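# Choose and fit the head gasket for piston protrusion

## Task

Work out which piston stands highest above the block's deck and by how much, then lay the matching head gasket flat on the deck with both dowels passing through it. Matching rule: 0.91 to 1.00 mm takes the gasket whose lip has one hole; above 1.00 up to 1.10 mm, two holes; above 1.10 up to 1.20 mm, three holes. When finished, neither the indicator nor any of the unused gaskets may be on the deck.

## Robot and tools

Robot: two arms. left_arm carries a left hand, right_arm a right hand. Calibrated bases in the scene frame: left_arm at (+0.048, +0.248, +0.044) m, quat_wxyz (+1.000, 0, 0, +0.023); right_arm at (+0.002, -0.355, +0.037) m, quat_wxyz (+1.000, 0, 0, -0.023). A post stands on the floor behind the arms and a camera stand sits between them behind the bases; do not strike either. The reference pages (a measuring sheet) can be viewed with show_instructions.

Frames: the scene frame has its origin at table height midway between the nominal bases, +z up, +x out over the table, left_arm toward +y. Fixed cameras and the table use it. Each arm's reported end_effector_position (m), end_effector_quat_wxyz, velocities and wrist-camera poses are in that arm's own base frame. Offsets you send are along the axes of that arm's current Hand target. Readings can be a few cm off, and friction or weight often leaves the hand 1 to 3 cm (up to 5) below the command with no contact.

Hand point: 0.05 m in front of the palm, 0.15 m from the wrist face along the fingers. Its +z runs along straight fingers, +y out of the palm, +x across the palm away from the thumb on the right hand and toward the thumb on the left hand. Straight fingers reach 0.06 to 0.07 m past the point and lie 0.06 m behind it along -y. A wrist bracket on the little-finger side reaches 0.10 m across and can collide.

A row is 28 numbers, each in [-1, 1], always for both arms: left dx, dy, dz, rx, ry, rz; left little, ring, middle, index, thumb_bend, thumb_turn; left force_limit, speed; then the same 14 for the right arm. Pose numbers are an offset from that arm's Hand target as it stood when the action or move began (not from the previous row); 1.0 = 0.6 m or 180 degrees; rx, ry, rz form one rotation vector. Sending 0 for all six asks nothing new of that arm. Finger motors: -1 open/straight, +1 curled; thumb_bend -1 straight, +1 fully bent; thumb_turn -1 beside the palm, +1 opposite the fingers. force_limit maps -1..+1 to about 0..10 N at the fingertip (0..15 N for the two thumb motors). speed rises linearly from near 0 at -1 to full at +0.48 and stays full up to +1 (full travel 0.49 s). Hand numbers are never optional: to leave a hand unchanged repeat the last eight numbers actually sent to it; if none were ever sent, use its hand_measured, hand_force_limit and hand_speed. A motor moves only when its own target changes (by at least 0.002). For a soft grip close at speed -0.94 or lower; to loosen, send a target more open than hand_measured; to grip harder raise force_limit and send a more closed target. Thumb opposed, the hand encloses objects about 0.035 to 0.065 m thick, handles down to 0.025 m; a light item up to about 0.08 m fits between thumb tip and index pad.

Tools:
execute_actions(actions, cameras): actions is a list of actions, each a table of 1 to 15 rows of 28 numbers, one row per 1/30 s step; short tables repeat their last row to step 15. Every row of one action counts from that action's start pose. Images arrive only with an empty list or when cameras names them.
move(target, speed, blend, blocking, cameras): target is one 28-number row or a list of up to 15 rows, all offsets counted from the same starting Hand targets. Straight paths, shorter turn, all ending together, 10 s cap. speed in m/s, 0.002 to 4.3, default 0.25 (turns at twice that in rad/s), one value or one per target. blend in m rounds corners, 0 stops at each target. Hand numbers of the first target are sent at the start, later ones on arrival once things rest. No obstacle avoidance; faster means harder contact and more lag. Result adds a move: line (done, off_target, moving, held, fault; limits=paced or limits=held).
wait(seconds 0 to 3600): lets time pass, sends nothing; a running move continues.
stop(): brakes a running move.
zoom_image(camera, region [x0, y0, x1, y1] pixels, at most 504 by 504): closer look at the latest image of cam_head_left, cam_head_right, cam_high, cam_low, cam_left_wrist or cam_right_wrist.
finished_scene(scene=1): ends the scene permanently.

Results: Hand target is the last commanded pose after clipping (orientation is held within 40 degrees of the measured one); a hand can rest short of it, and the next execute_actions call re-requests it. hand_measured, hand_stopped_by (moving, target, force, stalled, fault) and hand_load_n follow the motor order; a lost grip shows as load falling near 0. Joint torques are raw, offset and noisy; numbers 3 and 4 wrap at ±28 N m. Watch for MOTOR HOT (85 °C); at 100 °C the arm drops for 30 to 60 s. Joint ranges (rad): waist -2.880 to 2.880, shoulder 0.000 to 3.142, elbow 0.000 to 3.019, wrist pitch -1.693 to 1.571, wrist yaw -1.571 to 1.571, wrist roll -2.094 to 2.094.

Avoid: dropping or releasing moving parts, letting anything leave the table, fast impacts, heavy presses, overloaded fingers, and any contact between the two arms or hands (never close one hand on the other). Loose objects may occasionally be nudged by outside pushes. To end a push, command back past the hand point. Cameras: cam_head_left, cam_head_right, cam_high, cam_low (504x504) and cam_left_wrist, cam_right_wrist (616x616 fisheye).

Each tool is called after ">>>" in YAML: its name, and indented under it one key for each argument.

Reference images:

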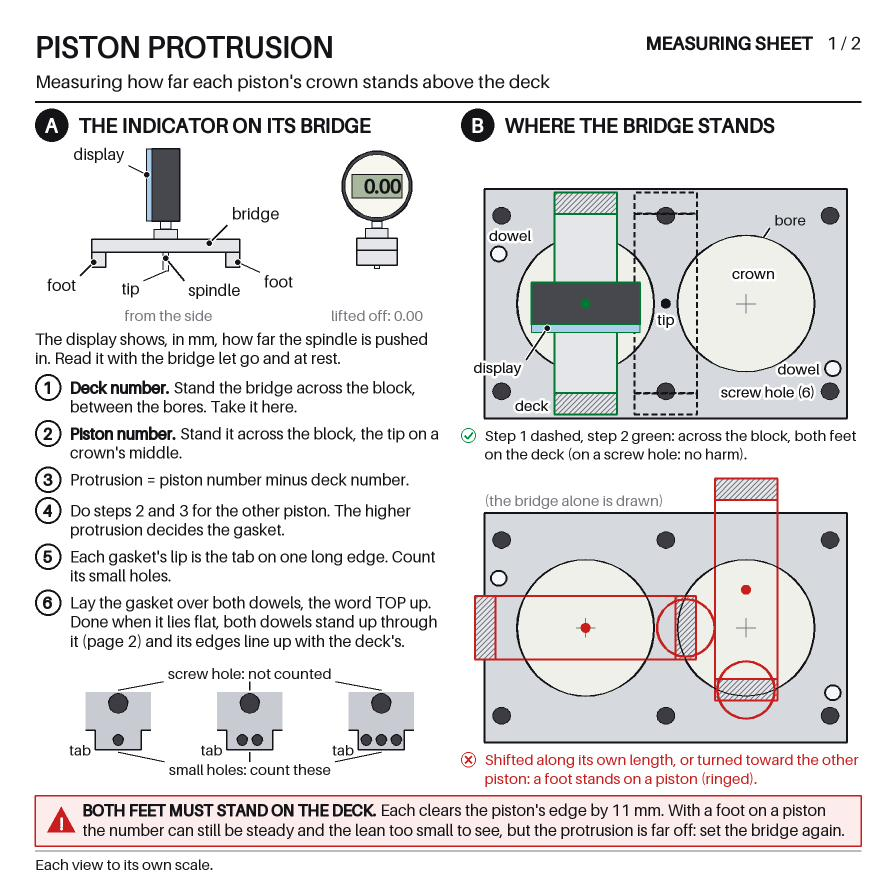

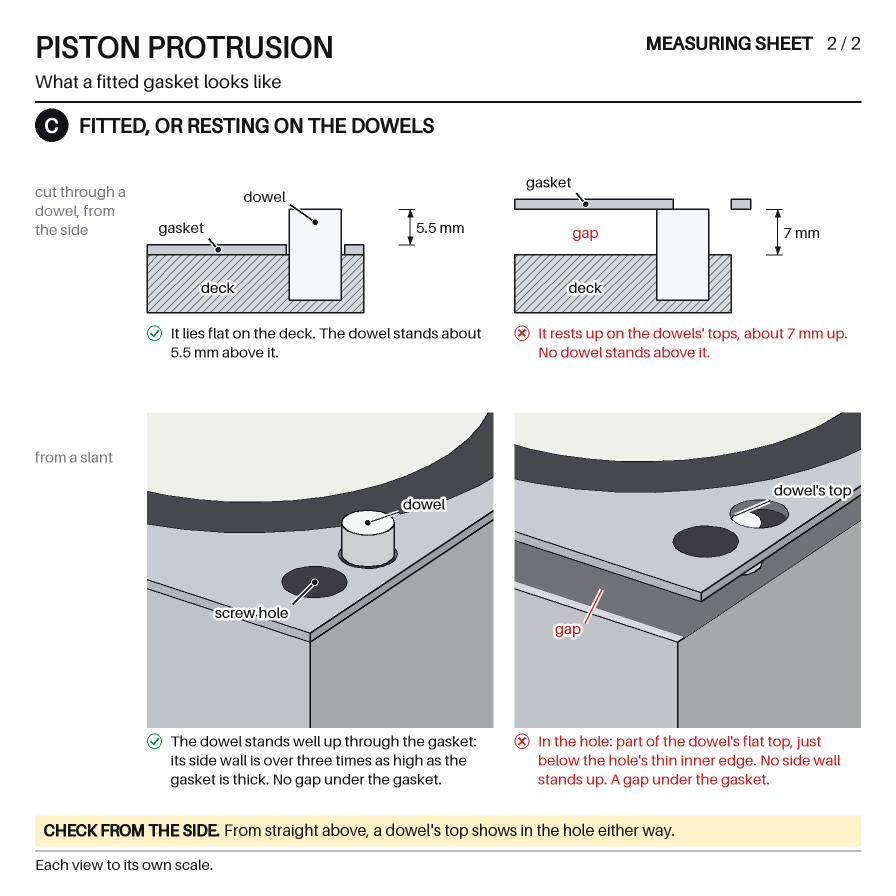

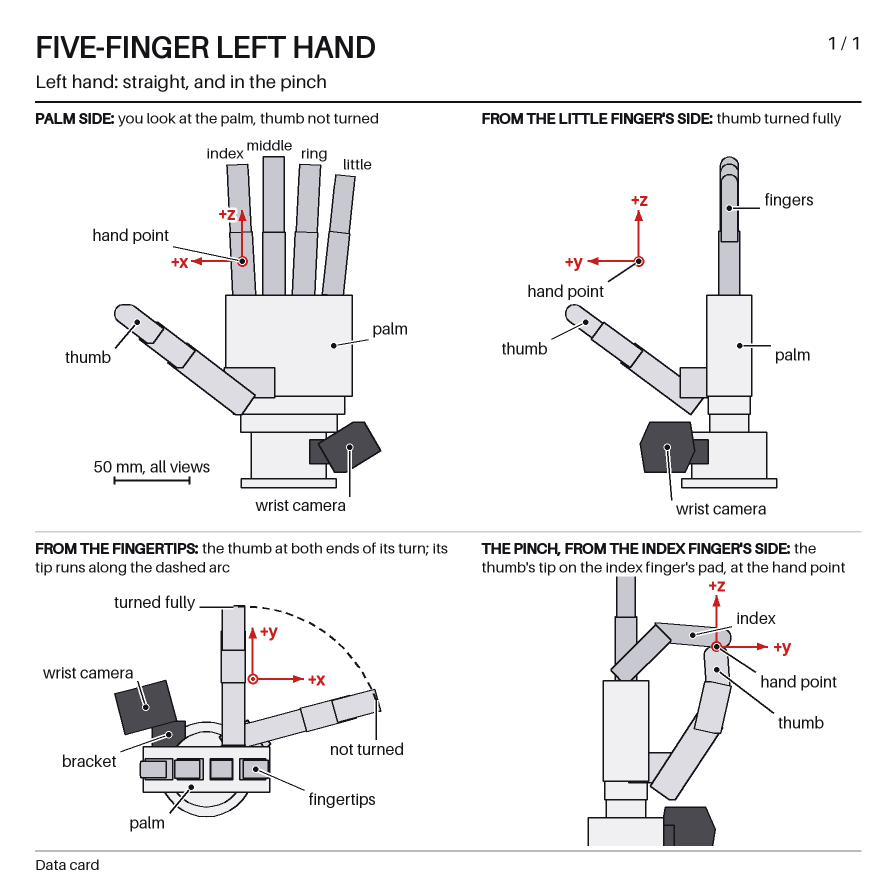

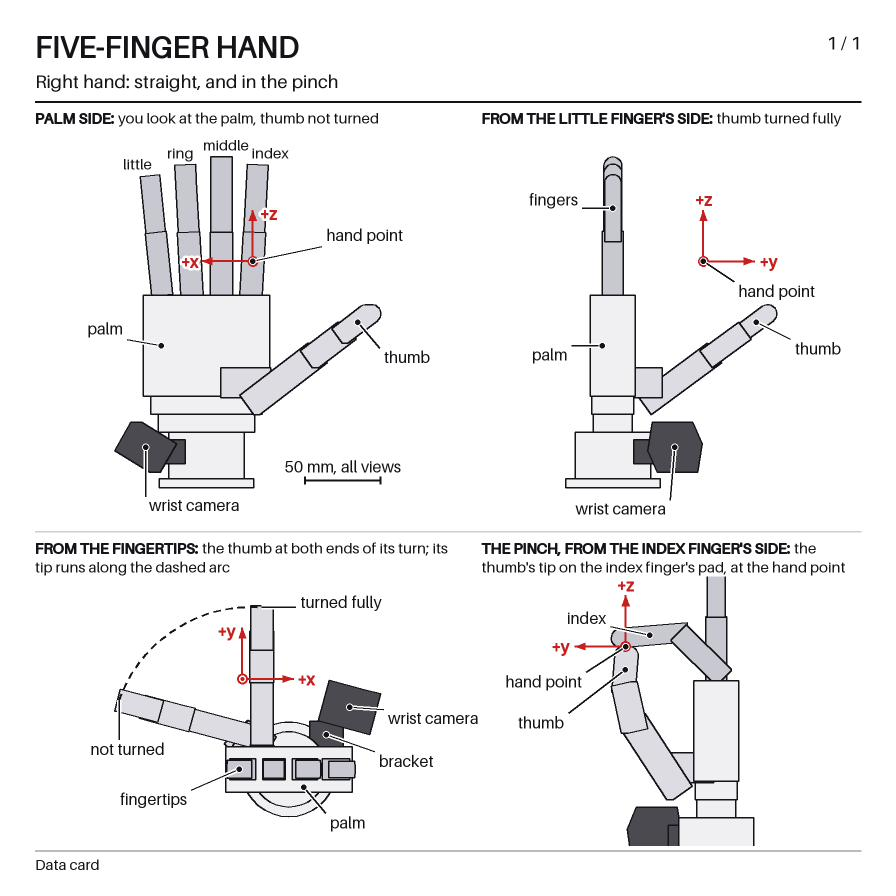

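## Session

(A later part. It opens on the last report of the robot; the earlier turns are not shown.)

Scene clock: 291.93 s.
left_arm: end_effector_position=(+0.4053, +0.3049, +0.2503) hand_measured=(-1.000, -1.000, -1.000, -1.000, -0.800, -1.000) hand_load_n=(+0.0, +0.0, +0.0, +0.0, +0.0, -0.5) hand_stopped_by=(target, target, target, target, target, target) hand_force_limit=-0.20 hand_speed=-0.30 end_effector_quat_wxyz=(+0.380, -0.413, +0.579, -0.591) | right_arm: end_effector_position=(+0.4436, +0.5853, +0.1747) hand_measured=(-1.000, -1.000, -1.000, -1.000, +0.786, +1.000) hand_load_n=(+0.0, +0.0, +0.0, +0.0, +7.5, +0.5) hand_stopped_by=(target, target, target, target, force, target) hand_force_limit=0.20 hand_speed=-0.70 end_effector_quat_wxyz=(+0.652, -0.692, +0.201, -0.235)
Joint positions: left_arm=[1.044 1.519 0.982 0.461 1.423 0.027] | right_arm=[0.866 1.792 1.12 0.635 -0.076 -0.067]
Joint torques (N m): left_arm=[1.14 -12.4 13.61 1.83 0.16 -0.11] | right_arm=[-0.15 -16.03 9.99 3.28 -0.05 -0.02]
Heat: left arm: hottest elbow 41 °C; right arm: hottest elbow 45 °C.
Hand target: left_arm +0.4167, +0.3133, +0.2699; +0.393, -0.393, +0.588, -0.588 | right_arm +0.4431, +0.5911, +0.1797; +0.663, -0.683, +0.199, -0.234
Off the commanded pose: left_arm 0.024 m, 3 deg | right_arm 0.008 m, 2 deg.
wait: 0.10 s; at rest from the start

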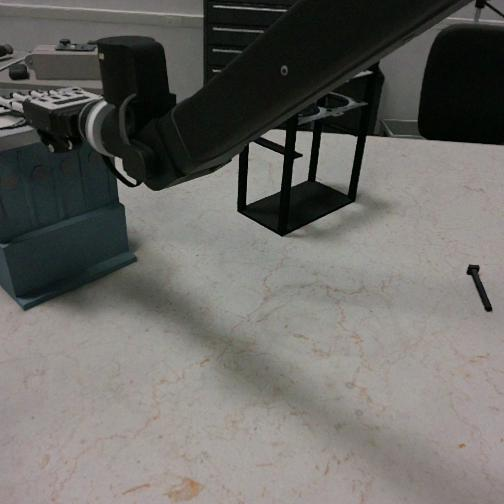

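>>> move:
  target: [0,0,0,0,0,0,-1,-1,-1,-1,-0.8,-1,-0.2,-0.3,0.003,-0.003,-0.007,-0.014,0.017,0,-1,-1,-1,-1,0.95,1,0.2,-0.7]
  speed: 0.04
  cameras: ["cam_high","cam_right_wrist","cam_low"]

>>> zoom_image:
  camera: "cam_high"
  region: [60, 140, 260, 340]

>>> zoom_image:
  camera: "cam_right_wrist"
  region: [200, 50, 410, 260]

>>> zoom_image:
  camera: "cam_low"
  region: [0, 40, 130, 170]

Scene clock: 295.53 s.
left_arm: end_effector_position=(+0.4053, +0.3049, +0.2503) hand_measured=(-1.000, -1.000, -1.000, -1.000, -0.800, -1.000) hand_load_n=(+0.0, +0.0, +0.0, +0.0, +0.0, -0.5) hand_stopped_by=(target, target, target, target, target, target) hand_force_limit=-0.20 hand_speed=-0.30 end_effector_quat_wxyz=(+0.380, -0.413, +0.579, -0.591) | right_arm: end_effector_position=(+0.4484, +0.5812, +0.1709) hand_measured=(-1.000, -1.000, -1.000, -1.000, +0.786, +1.000) hand_load_n=(+0.0, +0.0, +0.0, +0.0, +7.0, +0.5) hand_stopped_by=(target, target, target, target, force, target) hand_force_limit=0.20 hand_speed=-0.70 end_effector_quat_wxyz=(-0.638, +0.693, -0.223, +0.252)
Joint positions: left_arm=[1.044 1.519 0.982 0.461 1.423 0.027] | right_arm=[0.876 1.788 1.12 0.609 -0.008 -0.066]
Joint torques (N m): left_arm=[1.14 -12.4 13.61 1.84 0.16 -0.11] | right_arm=[0.21 -18.08 10.02 1.81 0.14 -0.05]
Heat: left arm: hottest elbow 41 °C; right arm: hottest elbow 45 °C.
Hand target: left_arm +0.4167, +0.3133, +0.2699; +0.393, -0.393, +0.588, -0.588 | right_arm +0.4421, +0.5867, +0.1818; -0.642, +0.691, -0.222, +0.247
Off the commanded pose: left_arm 0.024 m, 3 deg | right_arm 0.014 m, 1 deg.
move: off_target (right_arm)
cam_right_wrist: T_world_to_cam=[[0.18764, -0.23574, -0.95353, 0.2182], [-0.9747, 0.07531, -0.21043, 0.42316], [0.12141, 0.96889, -0.21565, -0.46789]] pos_world=[0.42832, 0.47291, 0.1962]
Images, in order (width x height): cam_high 504x504, cam_low 504x504, cam_right_wrist 616x616.

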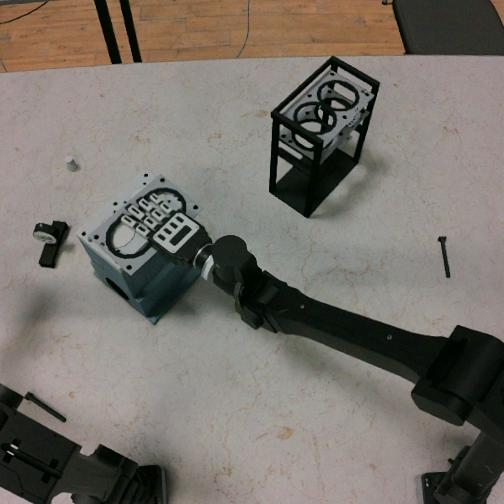

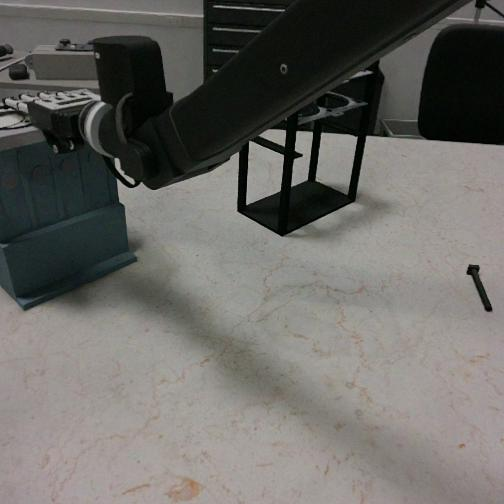

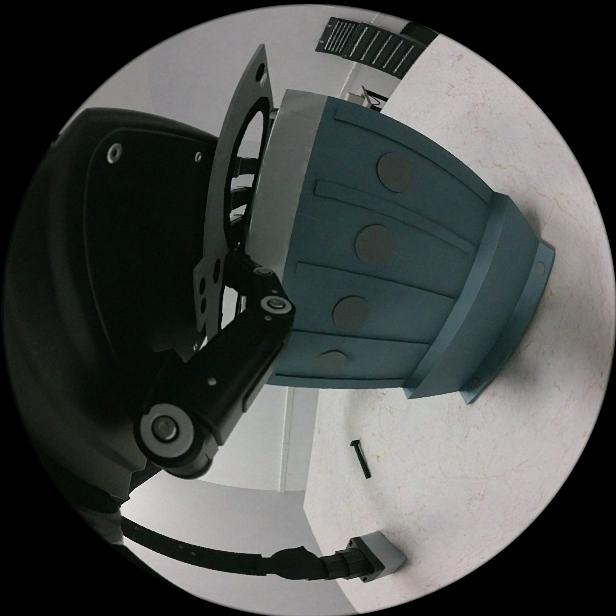

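Scaled by 2.520 from the camera's image (finer frame: 720x720).

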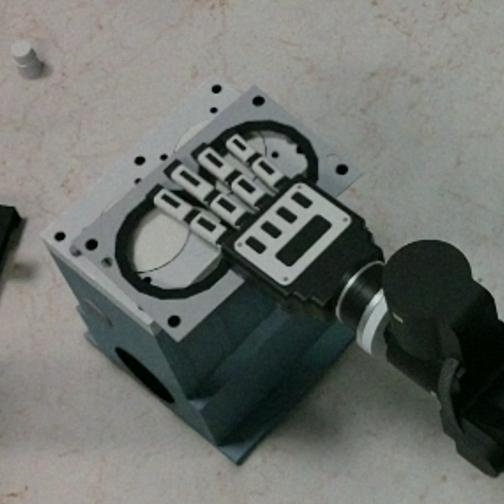

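Scaled by 2.400 from the camera's image (finer frame: 880x880).

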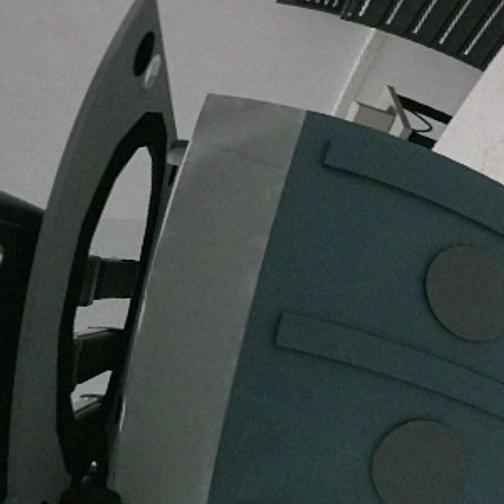

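Scaled by 3.877 from the camera's image (finer frame: 720x720).

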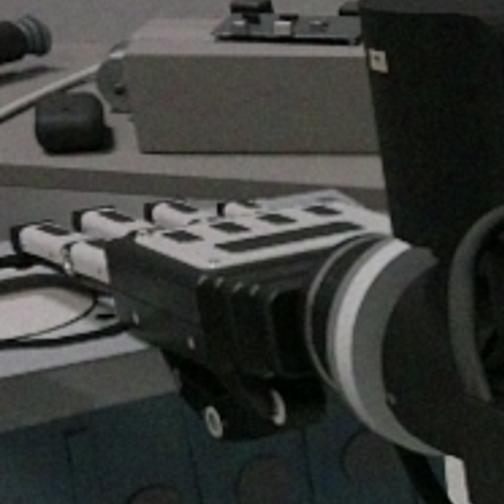

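>>> move:
  target: [0,0,0,0,0,0,-1,-1,-1,-1,-0.8,-1,-0.2,-0.3,-0.01,0.004,-0.006,0,0,0,-1,-1,-1,-1,0.95,1,0.2,-0.7]
  speed: 0.04
  cameras: ["cam_high","cam_right_wrist"]

>>> zoom_image:
  camera: "cam_high"
  region: [70, 150, 210, 290]

>>> zoom_image:
  camera: "cam_right_wrist"
  region: [200, 50, 410, 260]

Scene clock: 300.27 s.
left_arm: end_effector_position=(+0.4053, +0.3049, +0.2503) hand_measured=(-1.000, -1.000, -1.000, -1.000, -0.800, -1.000) hand_load_n=(+0.0, -0.5, +0.0, +0.0, +0.0, +0.0) hand_stopped_by=(target, target, target, target, target, target) hand_force_limit=-0.20 hand_speed=-0.30 end_effector_quat_wxyz=(+0.380, -0.413, +0.579, -0.591) | right_arm: end_effector_position=(+0.4438, +0.5827, +0.1683) hand_measured=(-1.000, -1.000, -1.000, -1.000, +0.786, +1.000) hand_load_n=(+0.0, +0.0, +0.0, +0.0, +7.0, +0.5) hand_stopped_by=(target, target, target, target, force, target) hand_force_limit=0.20 hand_speed=-0.70 end_effector_quat_wxyz=(-0.636, +0.694, -0.224, +0.253)
Joint positions: left_arm=[1.044 1.519 0.982 0.461 1.423 0.027] | right_arm=[0.885 1.787 1.114 0.609 0.005 -0.066]
Joint torques (N m): left_arm=[1.08 -12.45 13.6 1.83 0.16 -0.11] | right_arm=[0.26 -17.79 9.29 2.15 0.03 -0.03]
Heat: left arm: hottest elbow 41 °C; right arm: hottest elbow 45 °C.
Hand target: left_arm +0.4167, +0.3133, +0.2699; +0.393, -0.393, +0.588, -0.588 | right_arm +0.4352, +0.5875, +0.1793; -0.642, +0.691, -0.222, +0.247
Off the commanded pose: left_arm 0.024 m, 3 deg | right_arm 0.015 m, 1 deg.
move: off_target (right_arm)
cam_right_wrist: T_world_to_cam=[[0.18491, -0.24105, -0.95273, 0.22115], [-0.97482, 0.07796, -0.20892, 0.41624], [0.12463, 0.96738, -0.22056, -0.46915]] pos_world=[0.42334, 0.47471, 0.19418]

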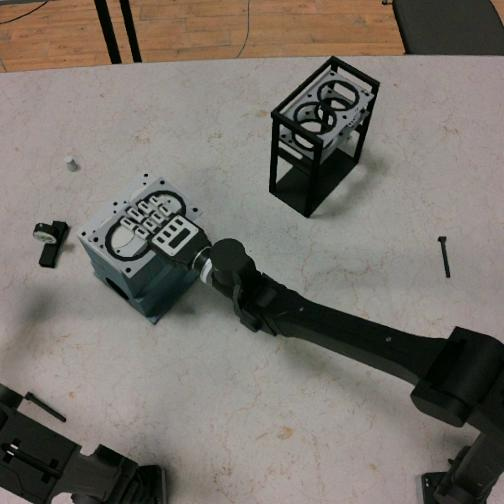

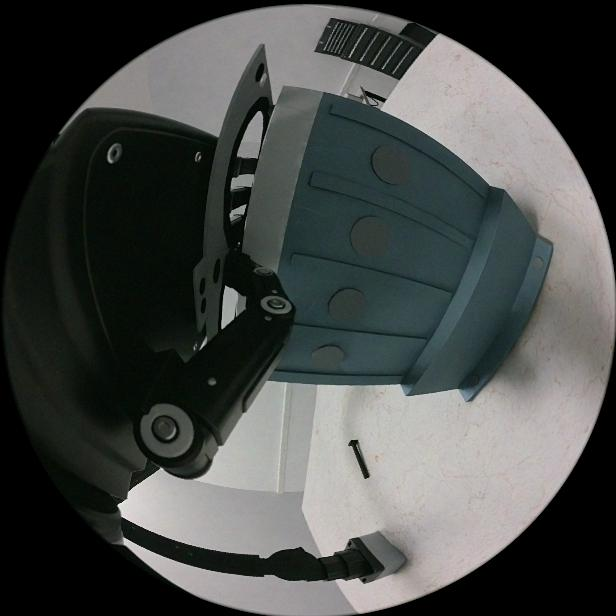

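Scaled by 3.600 from the camera's image (finer frame: 720x720).

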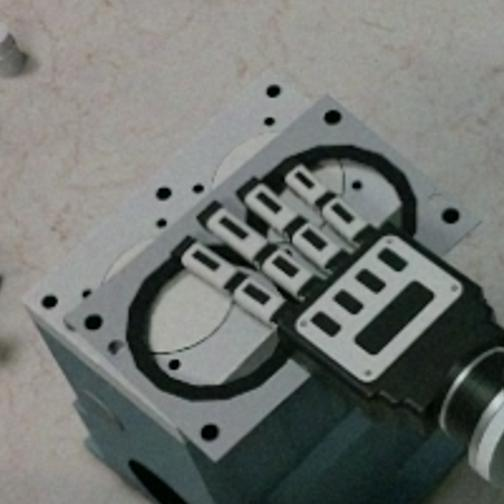

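Scaled by 2.400 from the camera's image (finer frame: 880x880).

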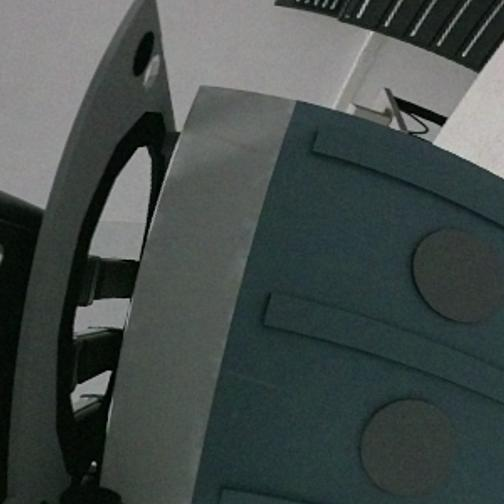

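>>> move:
  target: [0,0,0,0,0,0,-1,-1,-1,-1,-0.8,-1,-0.2,-0.3,0,0.012,0,0,0,0,-1,-1,-1,-1,0.95,1,0.2,-0.7]
  speed: 0.03
  cameras: ["cam_high","cam_right_wrist","cam_low"]

>>> zoom_image:
  camera: "cam_high"
  region: [70, 150, 210, 290]

>>> zoom_image:
  camera: "cam_right_wrist"
  region: [200, 50, 410, 260]

>>> zoom_image:
  camera: "cam_low"
  region: [0, 40, 130, 170]

Scene clock: 301.60 s.
left_arm: end_effector_position=(+0.4053, +0.3049, +0.2503) hand_measured=(-1.000, -1.000, -1.000, -1.000, -0.800, -1.000) hand_load_n=(+0.0, +0.0, +0.0, +0.0, +0.5, +0.0) hand_stopped_by=(target, target, target, target, target, target) hand_force_limit=-0.20 hand_speed=-0.30 end_effector_quat_wxyz=(+0.380, -0.413, +0.579, -0.591) | right_arm: end_effector_position=(+0.4434, +0.5823, +0.1675) hand_measured=(-1.000, -1.000, -1.000, -1.000, +0.786, +1.000) hand_load_n=(+0.0, +0.0, +0.0, +0.0, +7.0, +0.5) hand_stopped_by=(target, target, target, target, force, target) hand_force_limit=0.20 hand_speed=-0.70 end_effector_quat_wxyz=(-0.635, +0.695, -0.224, +0.253)
Joint positions: left_arm=[1.044 1.519 0.982 0.461 1.423 0.027] | right_arm=[0.885 1.787 1.112 0.609 0.005 -0.066]
Joint torques (N m): left_arm=[1.14 -12.4 13.6 1.84 0.16 -0.11] | right_arm=[0.21 -17.38 8.88 2.78 -0.02 -0.05]
Heat: left arm: hottest elbow 41 °C; right arm: hottest elbow 45 °C.
Hand target: left_arm +0.4167, +0.3133, +0.2699; +0.393, -0.393, +0.588, -0.588 | right_arm +0.4353, +0.5868, +0.1719; -0.642, +0.691, -0.222, +0.247
Off the commanded pose: left_arm 0.024 m, 3 deg | right_arm 0.010 m, 1 deg.
move: done
cam_right_wrist: T_world_to_cam=[[0.18406, -0.24209, -0.95264, 0.22125], [-0.97502, 0.07762, -0.20811, 0.41601], [0.12433, 0.96714, -0.22176, -0.46843]] pos_world=[0.42313, 0.47431, 0.19347]
Images, in order (width x height): cam_high 504x504, cam_low 504x504, cam_right_wrist 616x616.

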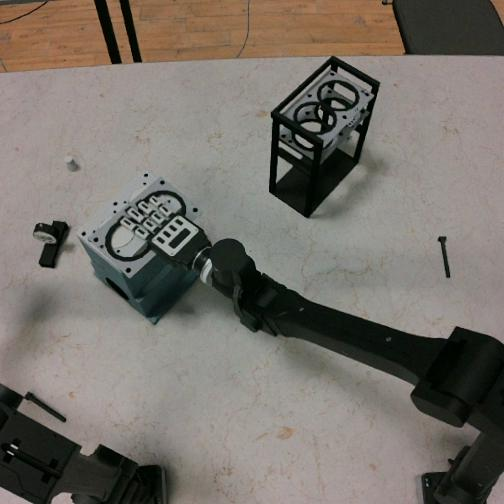

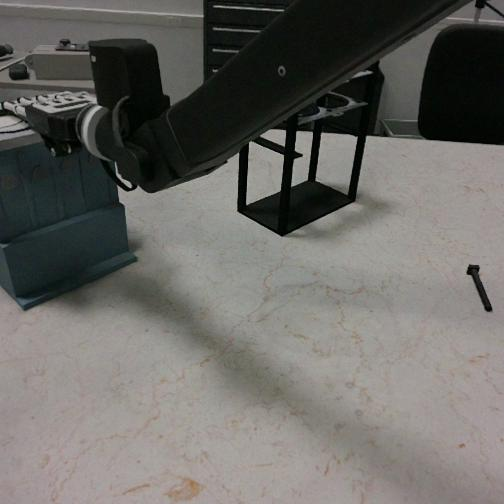

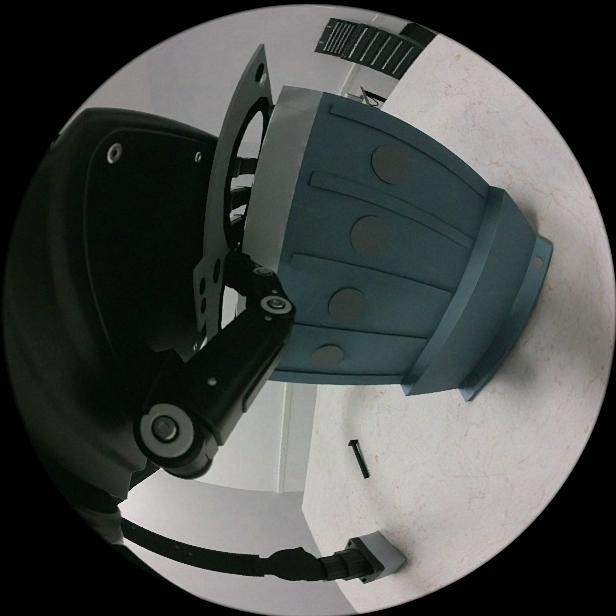

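Scaled by 3.600 from the camera's image (finer frame: 720x720).

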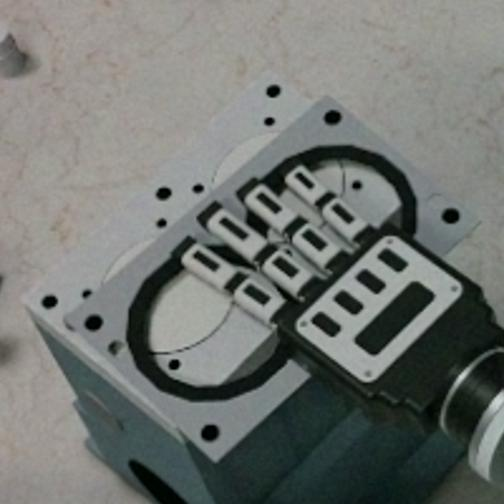

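Scaled by 2.400 from the camera's image (finer frame: 880x880).

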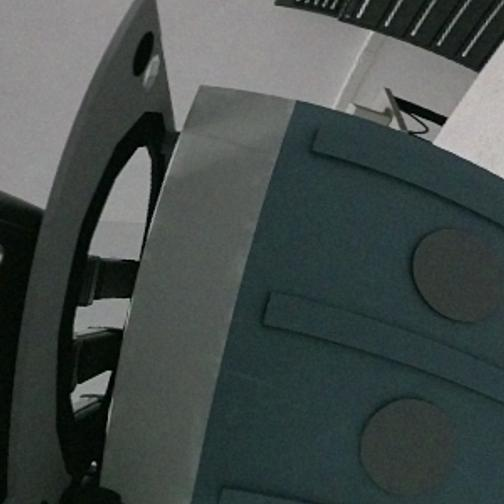

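Scaled by 3.877 from the camera's image (finer frame: 720x720).

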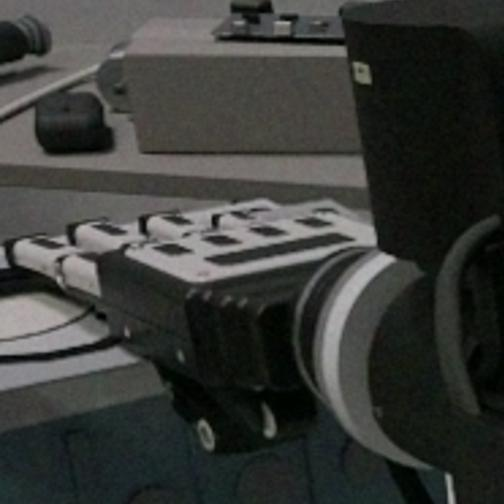

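>>> move:
  target: [0,0,0,0,0,0,-1,-1,-1,-1,-0.8,-1,-0.2,-0.3,0,0.007,0,0,0,0,-1,-1,-1,-1,0.95,1,0.2,-0.7]
  speed: 0.03

Scene clock: 302.30 s.
left_arm: end_effector_position=(+0.4053, +0.3049, +0.2503) hand_measured=(-1.000, -1.000, -1.000, -1.000, -0.800, -1.000) hand_load_n=(+0.0, +0.0, +0.0, +0.0, +0.0, -0.5) hand_stopped_by=(target, target, target, target, target, target) hand_force_limit=-0.20 hand_speed=-0.30 end_effector_quat_wxyz=(+0.380, -0.413, +0.579, -0.591) | right_arm: end_effector_position=(+0.4430, +0.5819, +0.1675) hand_measured=(-1.000, -1.000, -1.000, -1.000, +0.786, +1.000) hand_load_n=(+0.0, +0.0, +0.0, -0.5, +7.5, +0.5) hand_stopped_by=(target, target, target, target, force, target) hand_force_limit=0.20 hand_speed=-0.70 end_effector_quat_wxyz=(-0.637, +0.693, -0.224, +0.253)
Joint positions: left_arm=[1.044 1.519 0.982 0.461 1.423 0.027] | right_arm=[0.885 1.787 1.108 0.617 0.005 -0.066]
Joint torques (N m): left_arm=[1.14 -12.4 13.61 1.83 0.16 -0.11] | right_arm=[0.21 -16.5 8.81 2.84 -0.04 -0.03]
Heat: left arm: hottest elbow 41 °C; right arm: hottest elbow 45 °C.
Hand target: left_arm +0.4167, +0.3133, +0.2699; +0.393, -0.393, +0.588, -0.588 | right_arm +0.4354, +0.5866, +0.1680; -0.643, +0.691, -0.222, +0.247
Off the commanded pose: left_arm 0.024 m, 3 deg | right_arm 0.009 m, 1 deg.
move: done

>>> move:
  target: [0,0,0,0,0,0,-1,-1,-1,-1,-0.8,-1,-0.2,-0.3,0,0.006,0,0,0,0,-1,-1,-1,-1,0.95,1,0.2,-0.7]
  speed: 0.03
  cameras: ["cam_high","cam_right_wrist"]

>>> zoom_image:
  camera: "cam_high"
  region: [70, 150, 210, 290]

>>> zoom_image:
  camera: "cam_right_wrist"
  region: [200, 200, 320, 320]

>>> zoom_image:
  camera: "cam_right_wrist"
  region: [200, 50, 320, 170]

Scene clock: 303.13 s.
left_arm: end_effector_position=(+0.4053, +0.3049, +0.2503) hand_measured=(-1.000, -1.000, -1.000, -1.000, -0.800, -1.000) hand_load_n=(+0.0, +0.0, +0.0, +0.0, +0.0, -0.5) hand_stopped_by=(target, target, target, target, target, target) hand_force_limit=-0.20 hand_speed=-0.30 end_effector_quat_wxyz=(+0.380, -0.413, +0.579, -0.591) | right_arm: end_effector_position=(+0.4425, +0.5815, +0.1674) hand_measured=(-1.000, -1.000, -1.000, -1.000, +0.786, +1.000) hand_load_n=(+0.0, +0.0, +0.0, +0.0, +7.5, +0.5) hand_stopped_by=(target, target, target, target, force, target) hand_force_limit=0.20 hand_speed=-0.70 end_effector_quat_wxyz=(-0.638, +0.692, -0.223, +0.254)
Joint positions: left_arm=[1.044 1.519 0.982 0.461 1.423 0.027] | right_arm=[0.885 1.787 1.104 0.626 0.005 -0.066]
Joint torques (N m): left_arm=[1.08 -12.4 13.6 1.83 0.16 -0.11] | right_arm=[0.26 -16.03 8.83 2.85 0 -0.03]
Heat: left arm: hottest elbow 41 °C; right arm: hottest elbow 45 °C.
Hand target: left_arm +0.4167, +0.3133, +0.2699; +0.393, -0.393, +0.588, -0.588 | right_arm +0.4354, +0.5863, +0.1643; -0.642, +0.691, -0.222, +0.247
Off the commanded pose: left_arm 0.024 m, 3 deg | right_arm 0.009 m, 1 deg.
move: done
cam_right_wrist: T_world_to_cam=[[0.18945, -0.23553, -0.95322, 0.21508], [-0.97393, 0.07833, -0.21291, 0.41507], [0.12481, 0.96871, -0.21455, -0.46976]] pos_world=[0.42213, 0.4732, 0.19261]

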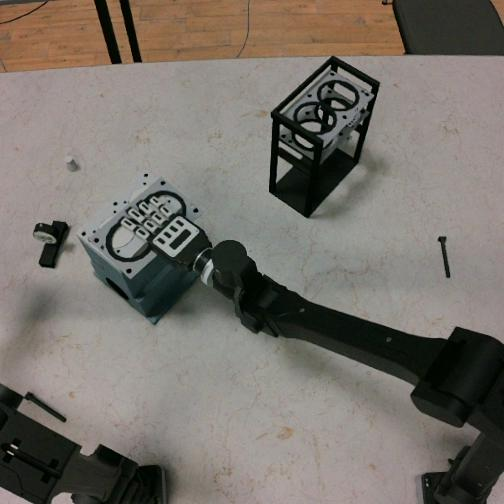

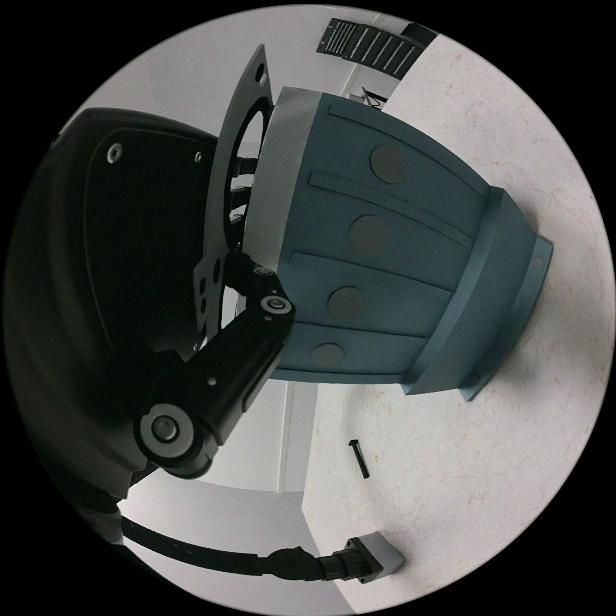

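Scaled by 3.600 from the camera's image (finer frame: 720x720).

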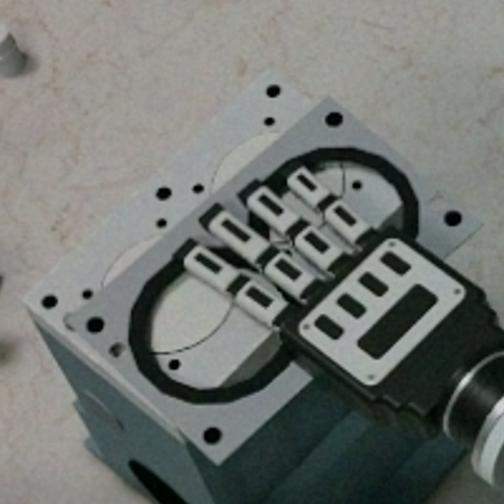

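Scaled by 4.200 from the camera's image (finer frame: 880x880).

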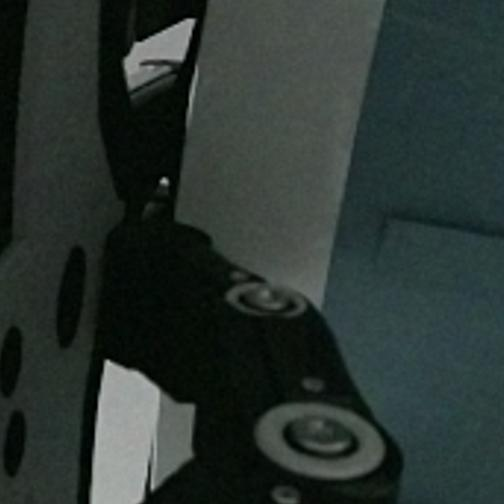

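Scaled by 4.200 from the camera's image (finer frame: 880x880).

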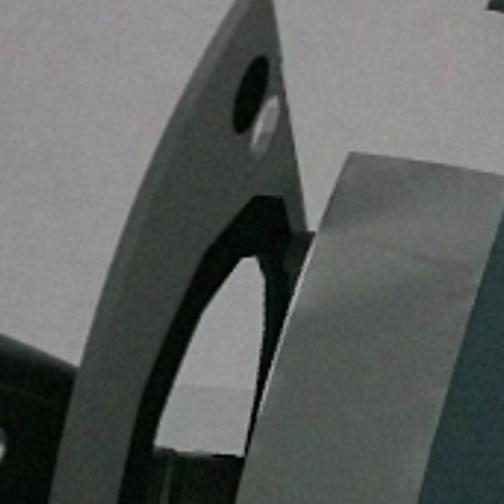

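>>> move:
  target: [0,0,0,0,0,0,-1,-1,-1,-1,-0.8,-1,-0.2,-0.3,0,-0.004,0,0,0,0,-1,-1,-1,-1,0.72,1,0.2,-0.85]
  speed: 0.03
  cameras: ["cam_high","cam_right_wrist"]

>>> zoom_image:
  camera: "cam_right_wrist"
  region: [180, 200, 320, 340]

>>> zoom_image:
  camera: "cam_right_wrist"
  region: [180, 40, 320, 180]

>>> zoom_image:
  camera: "cam_high"
  region: [70, 150, 210, 290]

Scene clock: 306.13 s.
left_arm: end_effector_position=(+0.4053, +0.3049, +0.2503) hand_measured=(-1.000, -1.000, -1.000, -1.000, -0.800, -1.000) hand_load_n=(+0.0, +0.0, +0.0, +0.0, +0.0, -0.5) hand_stopped_by=(target, target, target, target, target, target) hand_force_limit=-0.20 hand_speed=-0.30 end_effector_quat_wxyz=(+0.380, -0.413, +0.579, -0.591) | right_arm: end_effector_position=(+0.4425, +0.5815, +0.1674) hand_measured=(-1.000, -1.000, -1.000, -1.000, +0.720, +1.000) hand_load_n=(+0.0, +0.0, +0.0, +0.0, +0.0, +0.0) hand_stopped_by=(target, target, target, target, target, target) hand_force_limit=0.20 hand_speed=-0.85 end_effector_quat_wxyz=(-0.638, +0.692, -0.223, +0.254)
Joint positions: left_arm=[1.044 1.519 0.982 0.461 1.423 0.027] | right_arm=[0.885 1.787 1.104 0.626 0.005 -0.066]
Joint torques (N m): left_arm=[1.14 -12.4 13.61 1.84 0.16 -0.11] | right_arm=[0.32 -16.62 8.95 2.65 -0.01 -0.04]
Heat: left arm: hottest elbow 41 °C; right arm: hottest elbow 44 °C.
Hand target: left_arm +0.4167, +0.3133, +0.2699; +0.393, -0.393, +0.588, -0.588 | right_arm +0.4354, +0.5865, +0.1667; -0.642, +0.691, -0.222, +0.247
Off the commanded pose: left_arm 0.024 m, 3 deg | right_arm 0.009 m, 1 deg.
move: done
cam_right_wrist: T_world_to_cam=[[0.18945, -0.23553, -0.95322, 0.21508], [-0.97393, 0.07833, -0.21291, 0.41507], [0.12481, 0.96871, -0.21455, -0.46976]] pos_world=[0.42213, 0.4732, 0.19261]

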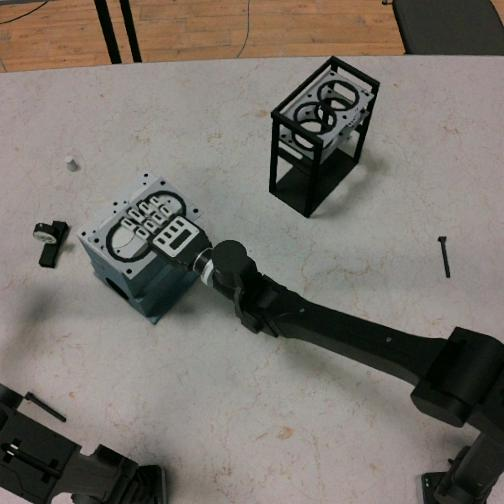

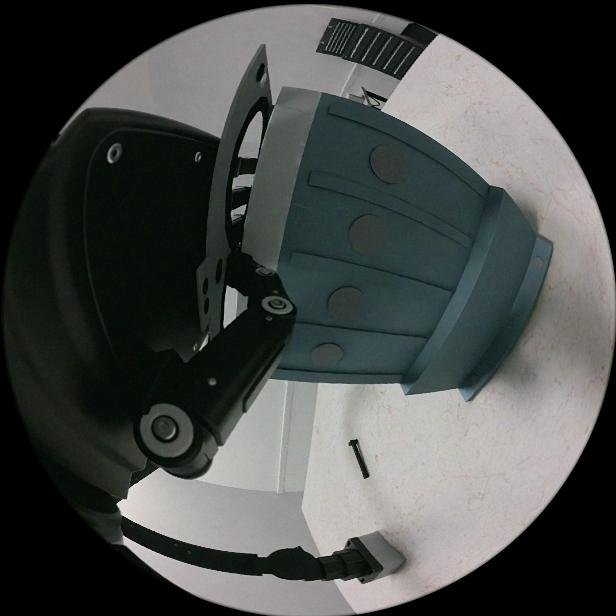

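Scaled by 3.600 from the camera's image (finer frame: 880x880).

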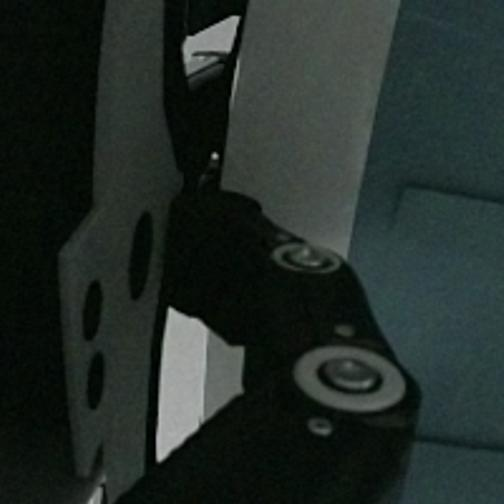

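Scaled by 3.600 from the camera's image (finer frame: 880x880).

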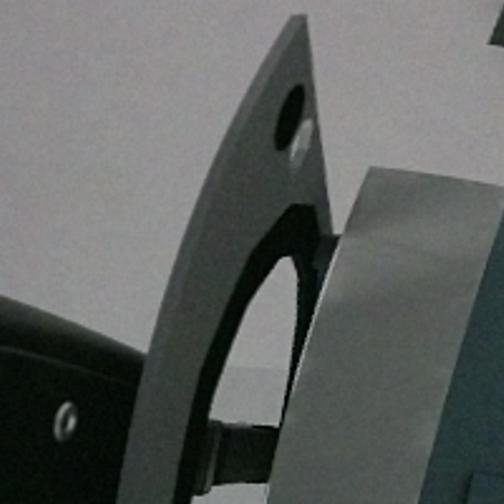

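Scaled by 3.600 from the camera's image (finer frame: 720x720).

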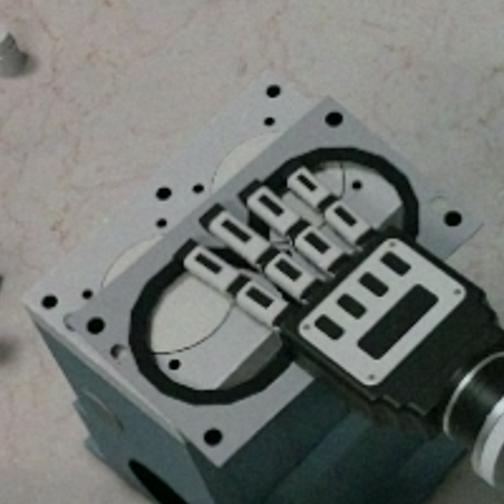

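>>> move:
  target: [0,0,0,0,0,0,-1,-1,-1,-1,-0.8,-1,-0.2,-0.3,0,-0.02,0,0,0,0,-1,-1,-1,-1,0.62,1,0.2,-0.85]
  speed: 0.03

Scene clock: 307.30 s.
left_arm: end_effector_position=(+0.4053, +0.3049, +0.2503) hand_measured=(-1.000, -1.000, -1.000, -1.000, -0.800, -1.000) hand_load_n=(+0.0, +0.0, +0.0, +0.0, +0.0, -0.5) hand_stopped_by=(target, target, target, target, target, target) hand_force_limit=-0.20 hand_speed=-0.30 end_effector_quat_wxyz=(+0.380, -0.413, +0.579, -0.591) | right_arm: end_effector_position=(+0.4422, +0.5815, +0.1674) hand_measured=(-1.000, -1.000, -1.000, -1.000, +0.620, +1.000) hand_load_n=(+0.0, +0.0, +0.0, +0.0, +0.0, +0.0) hand_stopped_by=(target, target, target, target, target, target) hand_force_limit=0.20 hand_speed=-0.85 end_effector_quat_wxyz=(-0.638, +0.692, -0.223, +0.253)
Joint positions: left_arm=[1.044 1.519 0.982 0.461 1.423 0.027] | right_arm=[0.886 1.786 1.104 0.624 0.005 -0.066]
Joint torques (N m): left_arm=[1.14 -12.4 13.61 1.83 0.16 -0.11] | right_arm=[0.5 -17.73 10.03 1.68 0.05 -0.04]
Heat: left arm: hottest elbow 41 °C; right arm: hottest elbow 44 °C.
Hand target: left_arm +0.4167, +0.3133, +0.2699; +0.393, -0.393, +0.588, -0.588 | right_arm +0.4351, +0.5875, +0.1784; -0.642, +0.691, -0.222, +0.247
Off the commanded pose: left_arm 0.024 m, 3 deg | right_arm 0.014 m, 1 deg.
move: off_target (right_arm)

>>> move:
  target: [0,0,0,0,0,0,-1,-1,-1,-1,-0.8,-1,-0.2,-0.3,0,-0.015,0,0,0,0,-1,-1,-1,-1,0.62,1,0.2,-0.85]
  speed: 0.03

Scene clock: 308.17 s.
left_arm: end_effector_position=(+0.4053, +0.3049, +0.2503) hand_measured=(-1.000, -1.000, -1.000, -1.000, -0.800, -1.000) hand_load_n=(+0.0, +0.0, +0.0, +0.0, +0.0, +0.0) hand_stopped_by=(target, target, target, target, target, target) hand_force_limit=-0.20 hand_speed=-0.30 end_effector_quat_wxyz=(+0.380, -0.413, +0.579, -0.591) | right_arm: end_effector_position=(+0.4405, +0.5798, +0.1684) hand_measured=(-1.000, -1.000, -1.000, -1.000, +0.620, +1.000) hand_load_n=(+0.0, +0.0, +0.0, +0.0, +0.5, +0.0) hand_stopped_by=(target, target, target, target, target, target) hand_force_limit=0.20 hand_speed=-0.85 end_effector_quat_wxyz=(-0.633, +0.697, -0.224, +0.251)
Joint positions: left_arm=[1.044 1.519 0.982 0.461 1.423 0.027] | right_arm=[0.886 1.775 1.104 0.599 0.005 -0.066]
Joint torques (N m): left_arm=[1.14 -12.4 13.61 1.83 0.16 -0.11] | right_arm=[0.26 -18.14 10.86 1.76 0.09 -0.03]
Heat: left arm: hottest elbow 41 °C; right arm: hottest elbow 44 °C.
Hand target: left_arm +0.4167, +0.3133, +0.2699; +0.393, -0.393, +0.588, -0.588 | right_arm +0.4352, +0.5881, +0.1874; -0.642, +0.691, -0.222, +0.247
Off the commanded pose: left_arm 0.024 m, 3 deg | right_arm 0.021 m, 1 deg.
move: off_target (right_arm)

>>> move:
  target: [0,0,0,0,0,0,-1,-1,-1,-1,-0.8,-1,-0.2,-0.3,0,-0.01,0,0.008,0,0,-1,-1,-1,-1,0.62,1,0.2,-0.85]
  speed: 0.03
  cameras: ["cam_high","cam_right_wrist"]

>>> zoom_image:
  camera: "cam_right_wrist"
  region: [180, 200, 320, 340]

>>> zoom_image:
  camera: "cam_right_wrist"
  region: [180, 40, 320, 180]

>>> zoom_image:
  camera: "cam_high"
  region: [70, 150, 210, 290]

Scene clock: 309.20 s.
left_arm: end_effector_position=(+0.4053, +0.3049, +0.2503) hand_measured=(-1.000, -1.000, -1.000, -1.000, -0.800, -1.000) hand_load_n=(+0.0, +0.0, +0.0, -0.5, +0.0, -0.5) hand_stopped_by=(target, target, target, target, target, target) hand_force_limit=-0.20 hand_speed=-0.30 end_effector_quat_wxyz=(+0.380, -0.413, +0.579, -0.591) | right_arm: end_effector_position=(+0.4403, +0.5800, +0.1687) hand_measured=(-1.000, -1.000, -1.000, -1.000, +0.620, +1.000) hand_load_n=(+0.0, +0.0, +0.0, +0.0, +0.0, +0.0) hand_stopped_by=(target, target, target, target, target, target) hand_force_limit=0.20 hand_speed=-0.85 end_effector_quat_wxyz=(-0.633, +0.697, -0.224, +0.251)
Joint positions: left_arm=[1.044 1.519 0.982 0.461 1.423 0.027] | right_arm=[0.887 1.775 1.104 0.599 0.005 -0.066]
Joint torques (N m): left_arm=[1.08 -12.4 13.6 1.84 0.16 -0.11] | right_arm=[0.38 -18.26 10.43 2.66 0.01 -0.03]
Heat: left arm: hottest elbow 41 °C; right arm: hottest elbow 44 °C.
Hand target: left_arm +0.4167, +0.3133, +0.2699; +0.393, -0.393, +0.588, -0.588 | right_arm +0.4349, +0.5887, +0.1935; -0.651, +0.683, -0.218, +0.250
Off the commanded pose: left_arm 0.024 m, 3 deg | right_arm 0.027 m, 3 deg.
move: off_target (right_arm)
cam_right_wrist: T_world_to_cam=[[0.18073, -0.24631, -0.95219, 0.22632], [-0.97598, 0.07483, -0.2046, 0.41478], [0.12165, 0.9663, -0.22687, -0.46291]] pos_world=[0.42023, 0.47201, 0.19535]

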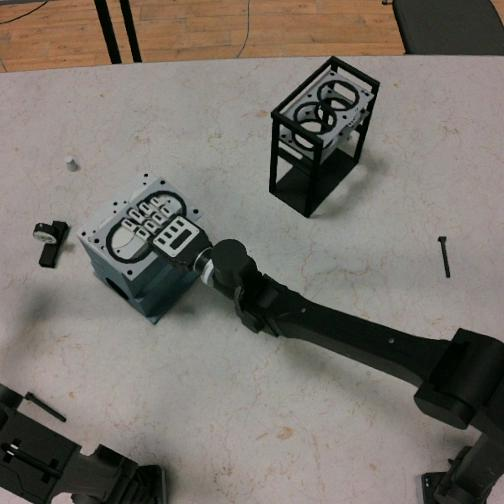

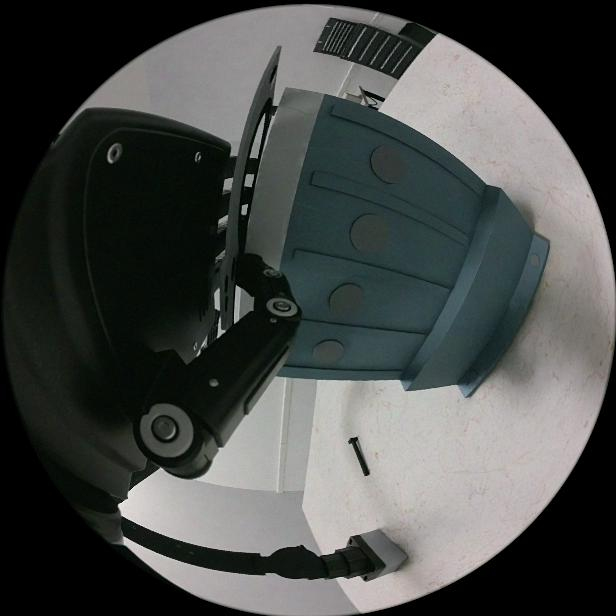

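Scaled by 3.600 from the camera's image (finer frame: 880x880).

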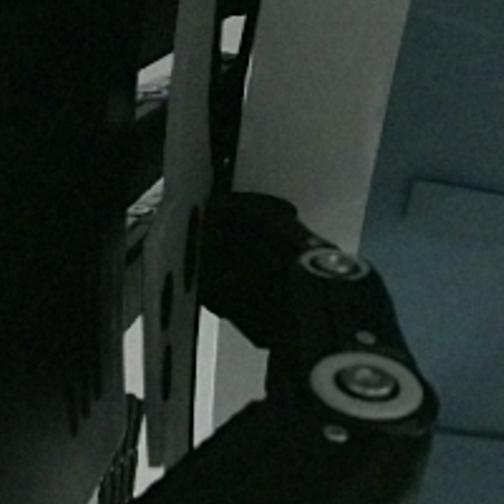

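Scaled by 3.600 from the camera's image (finer frame: 880x880).

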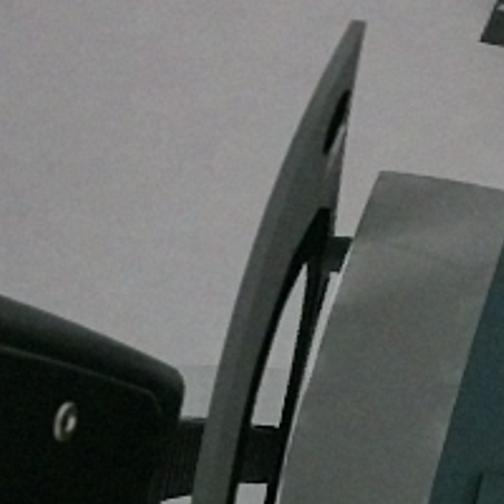

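Scaled by 3.600 from the camera's image (finer frame: 720x720).

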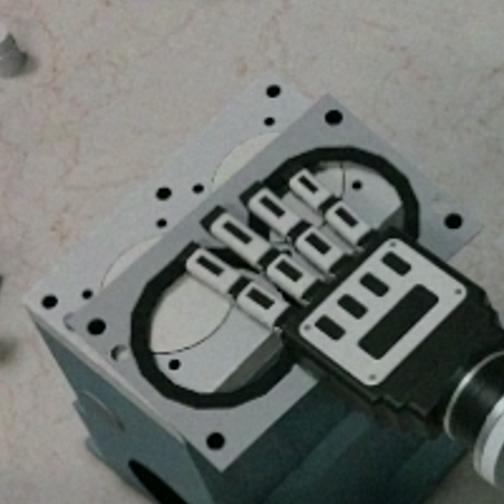

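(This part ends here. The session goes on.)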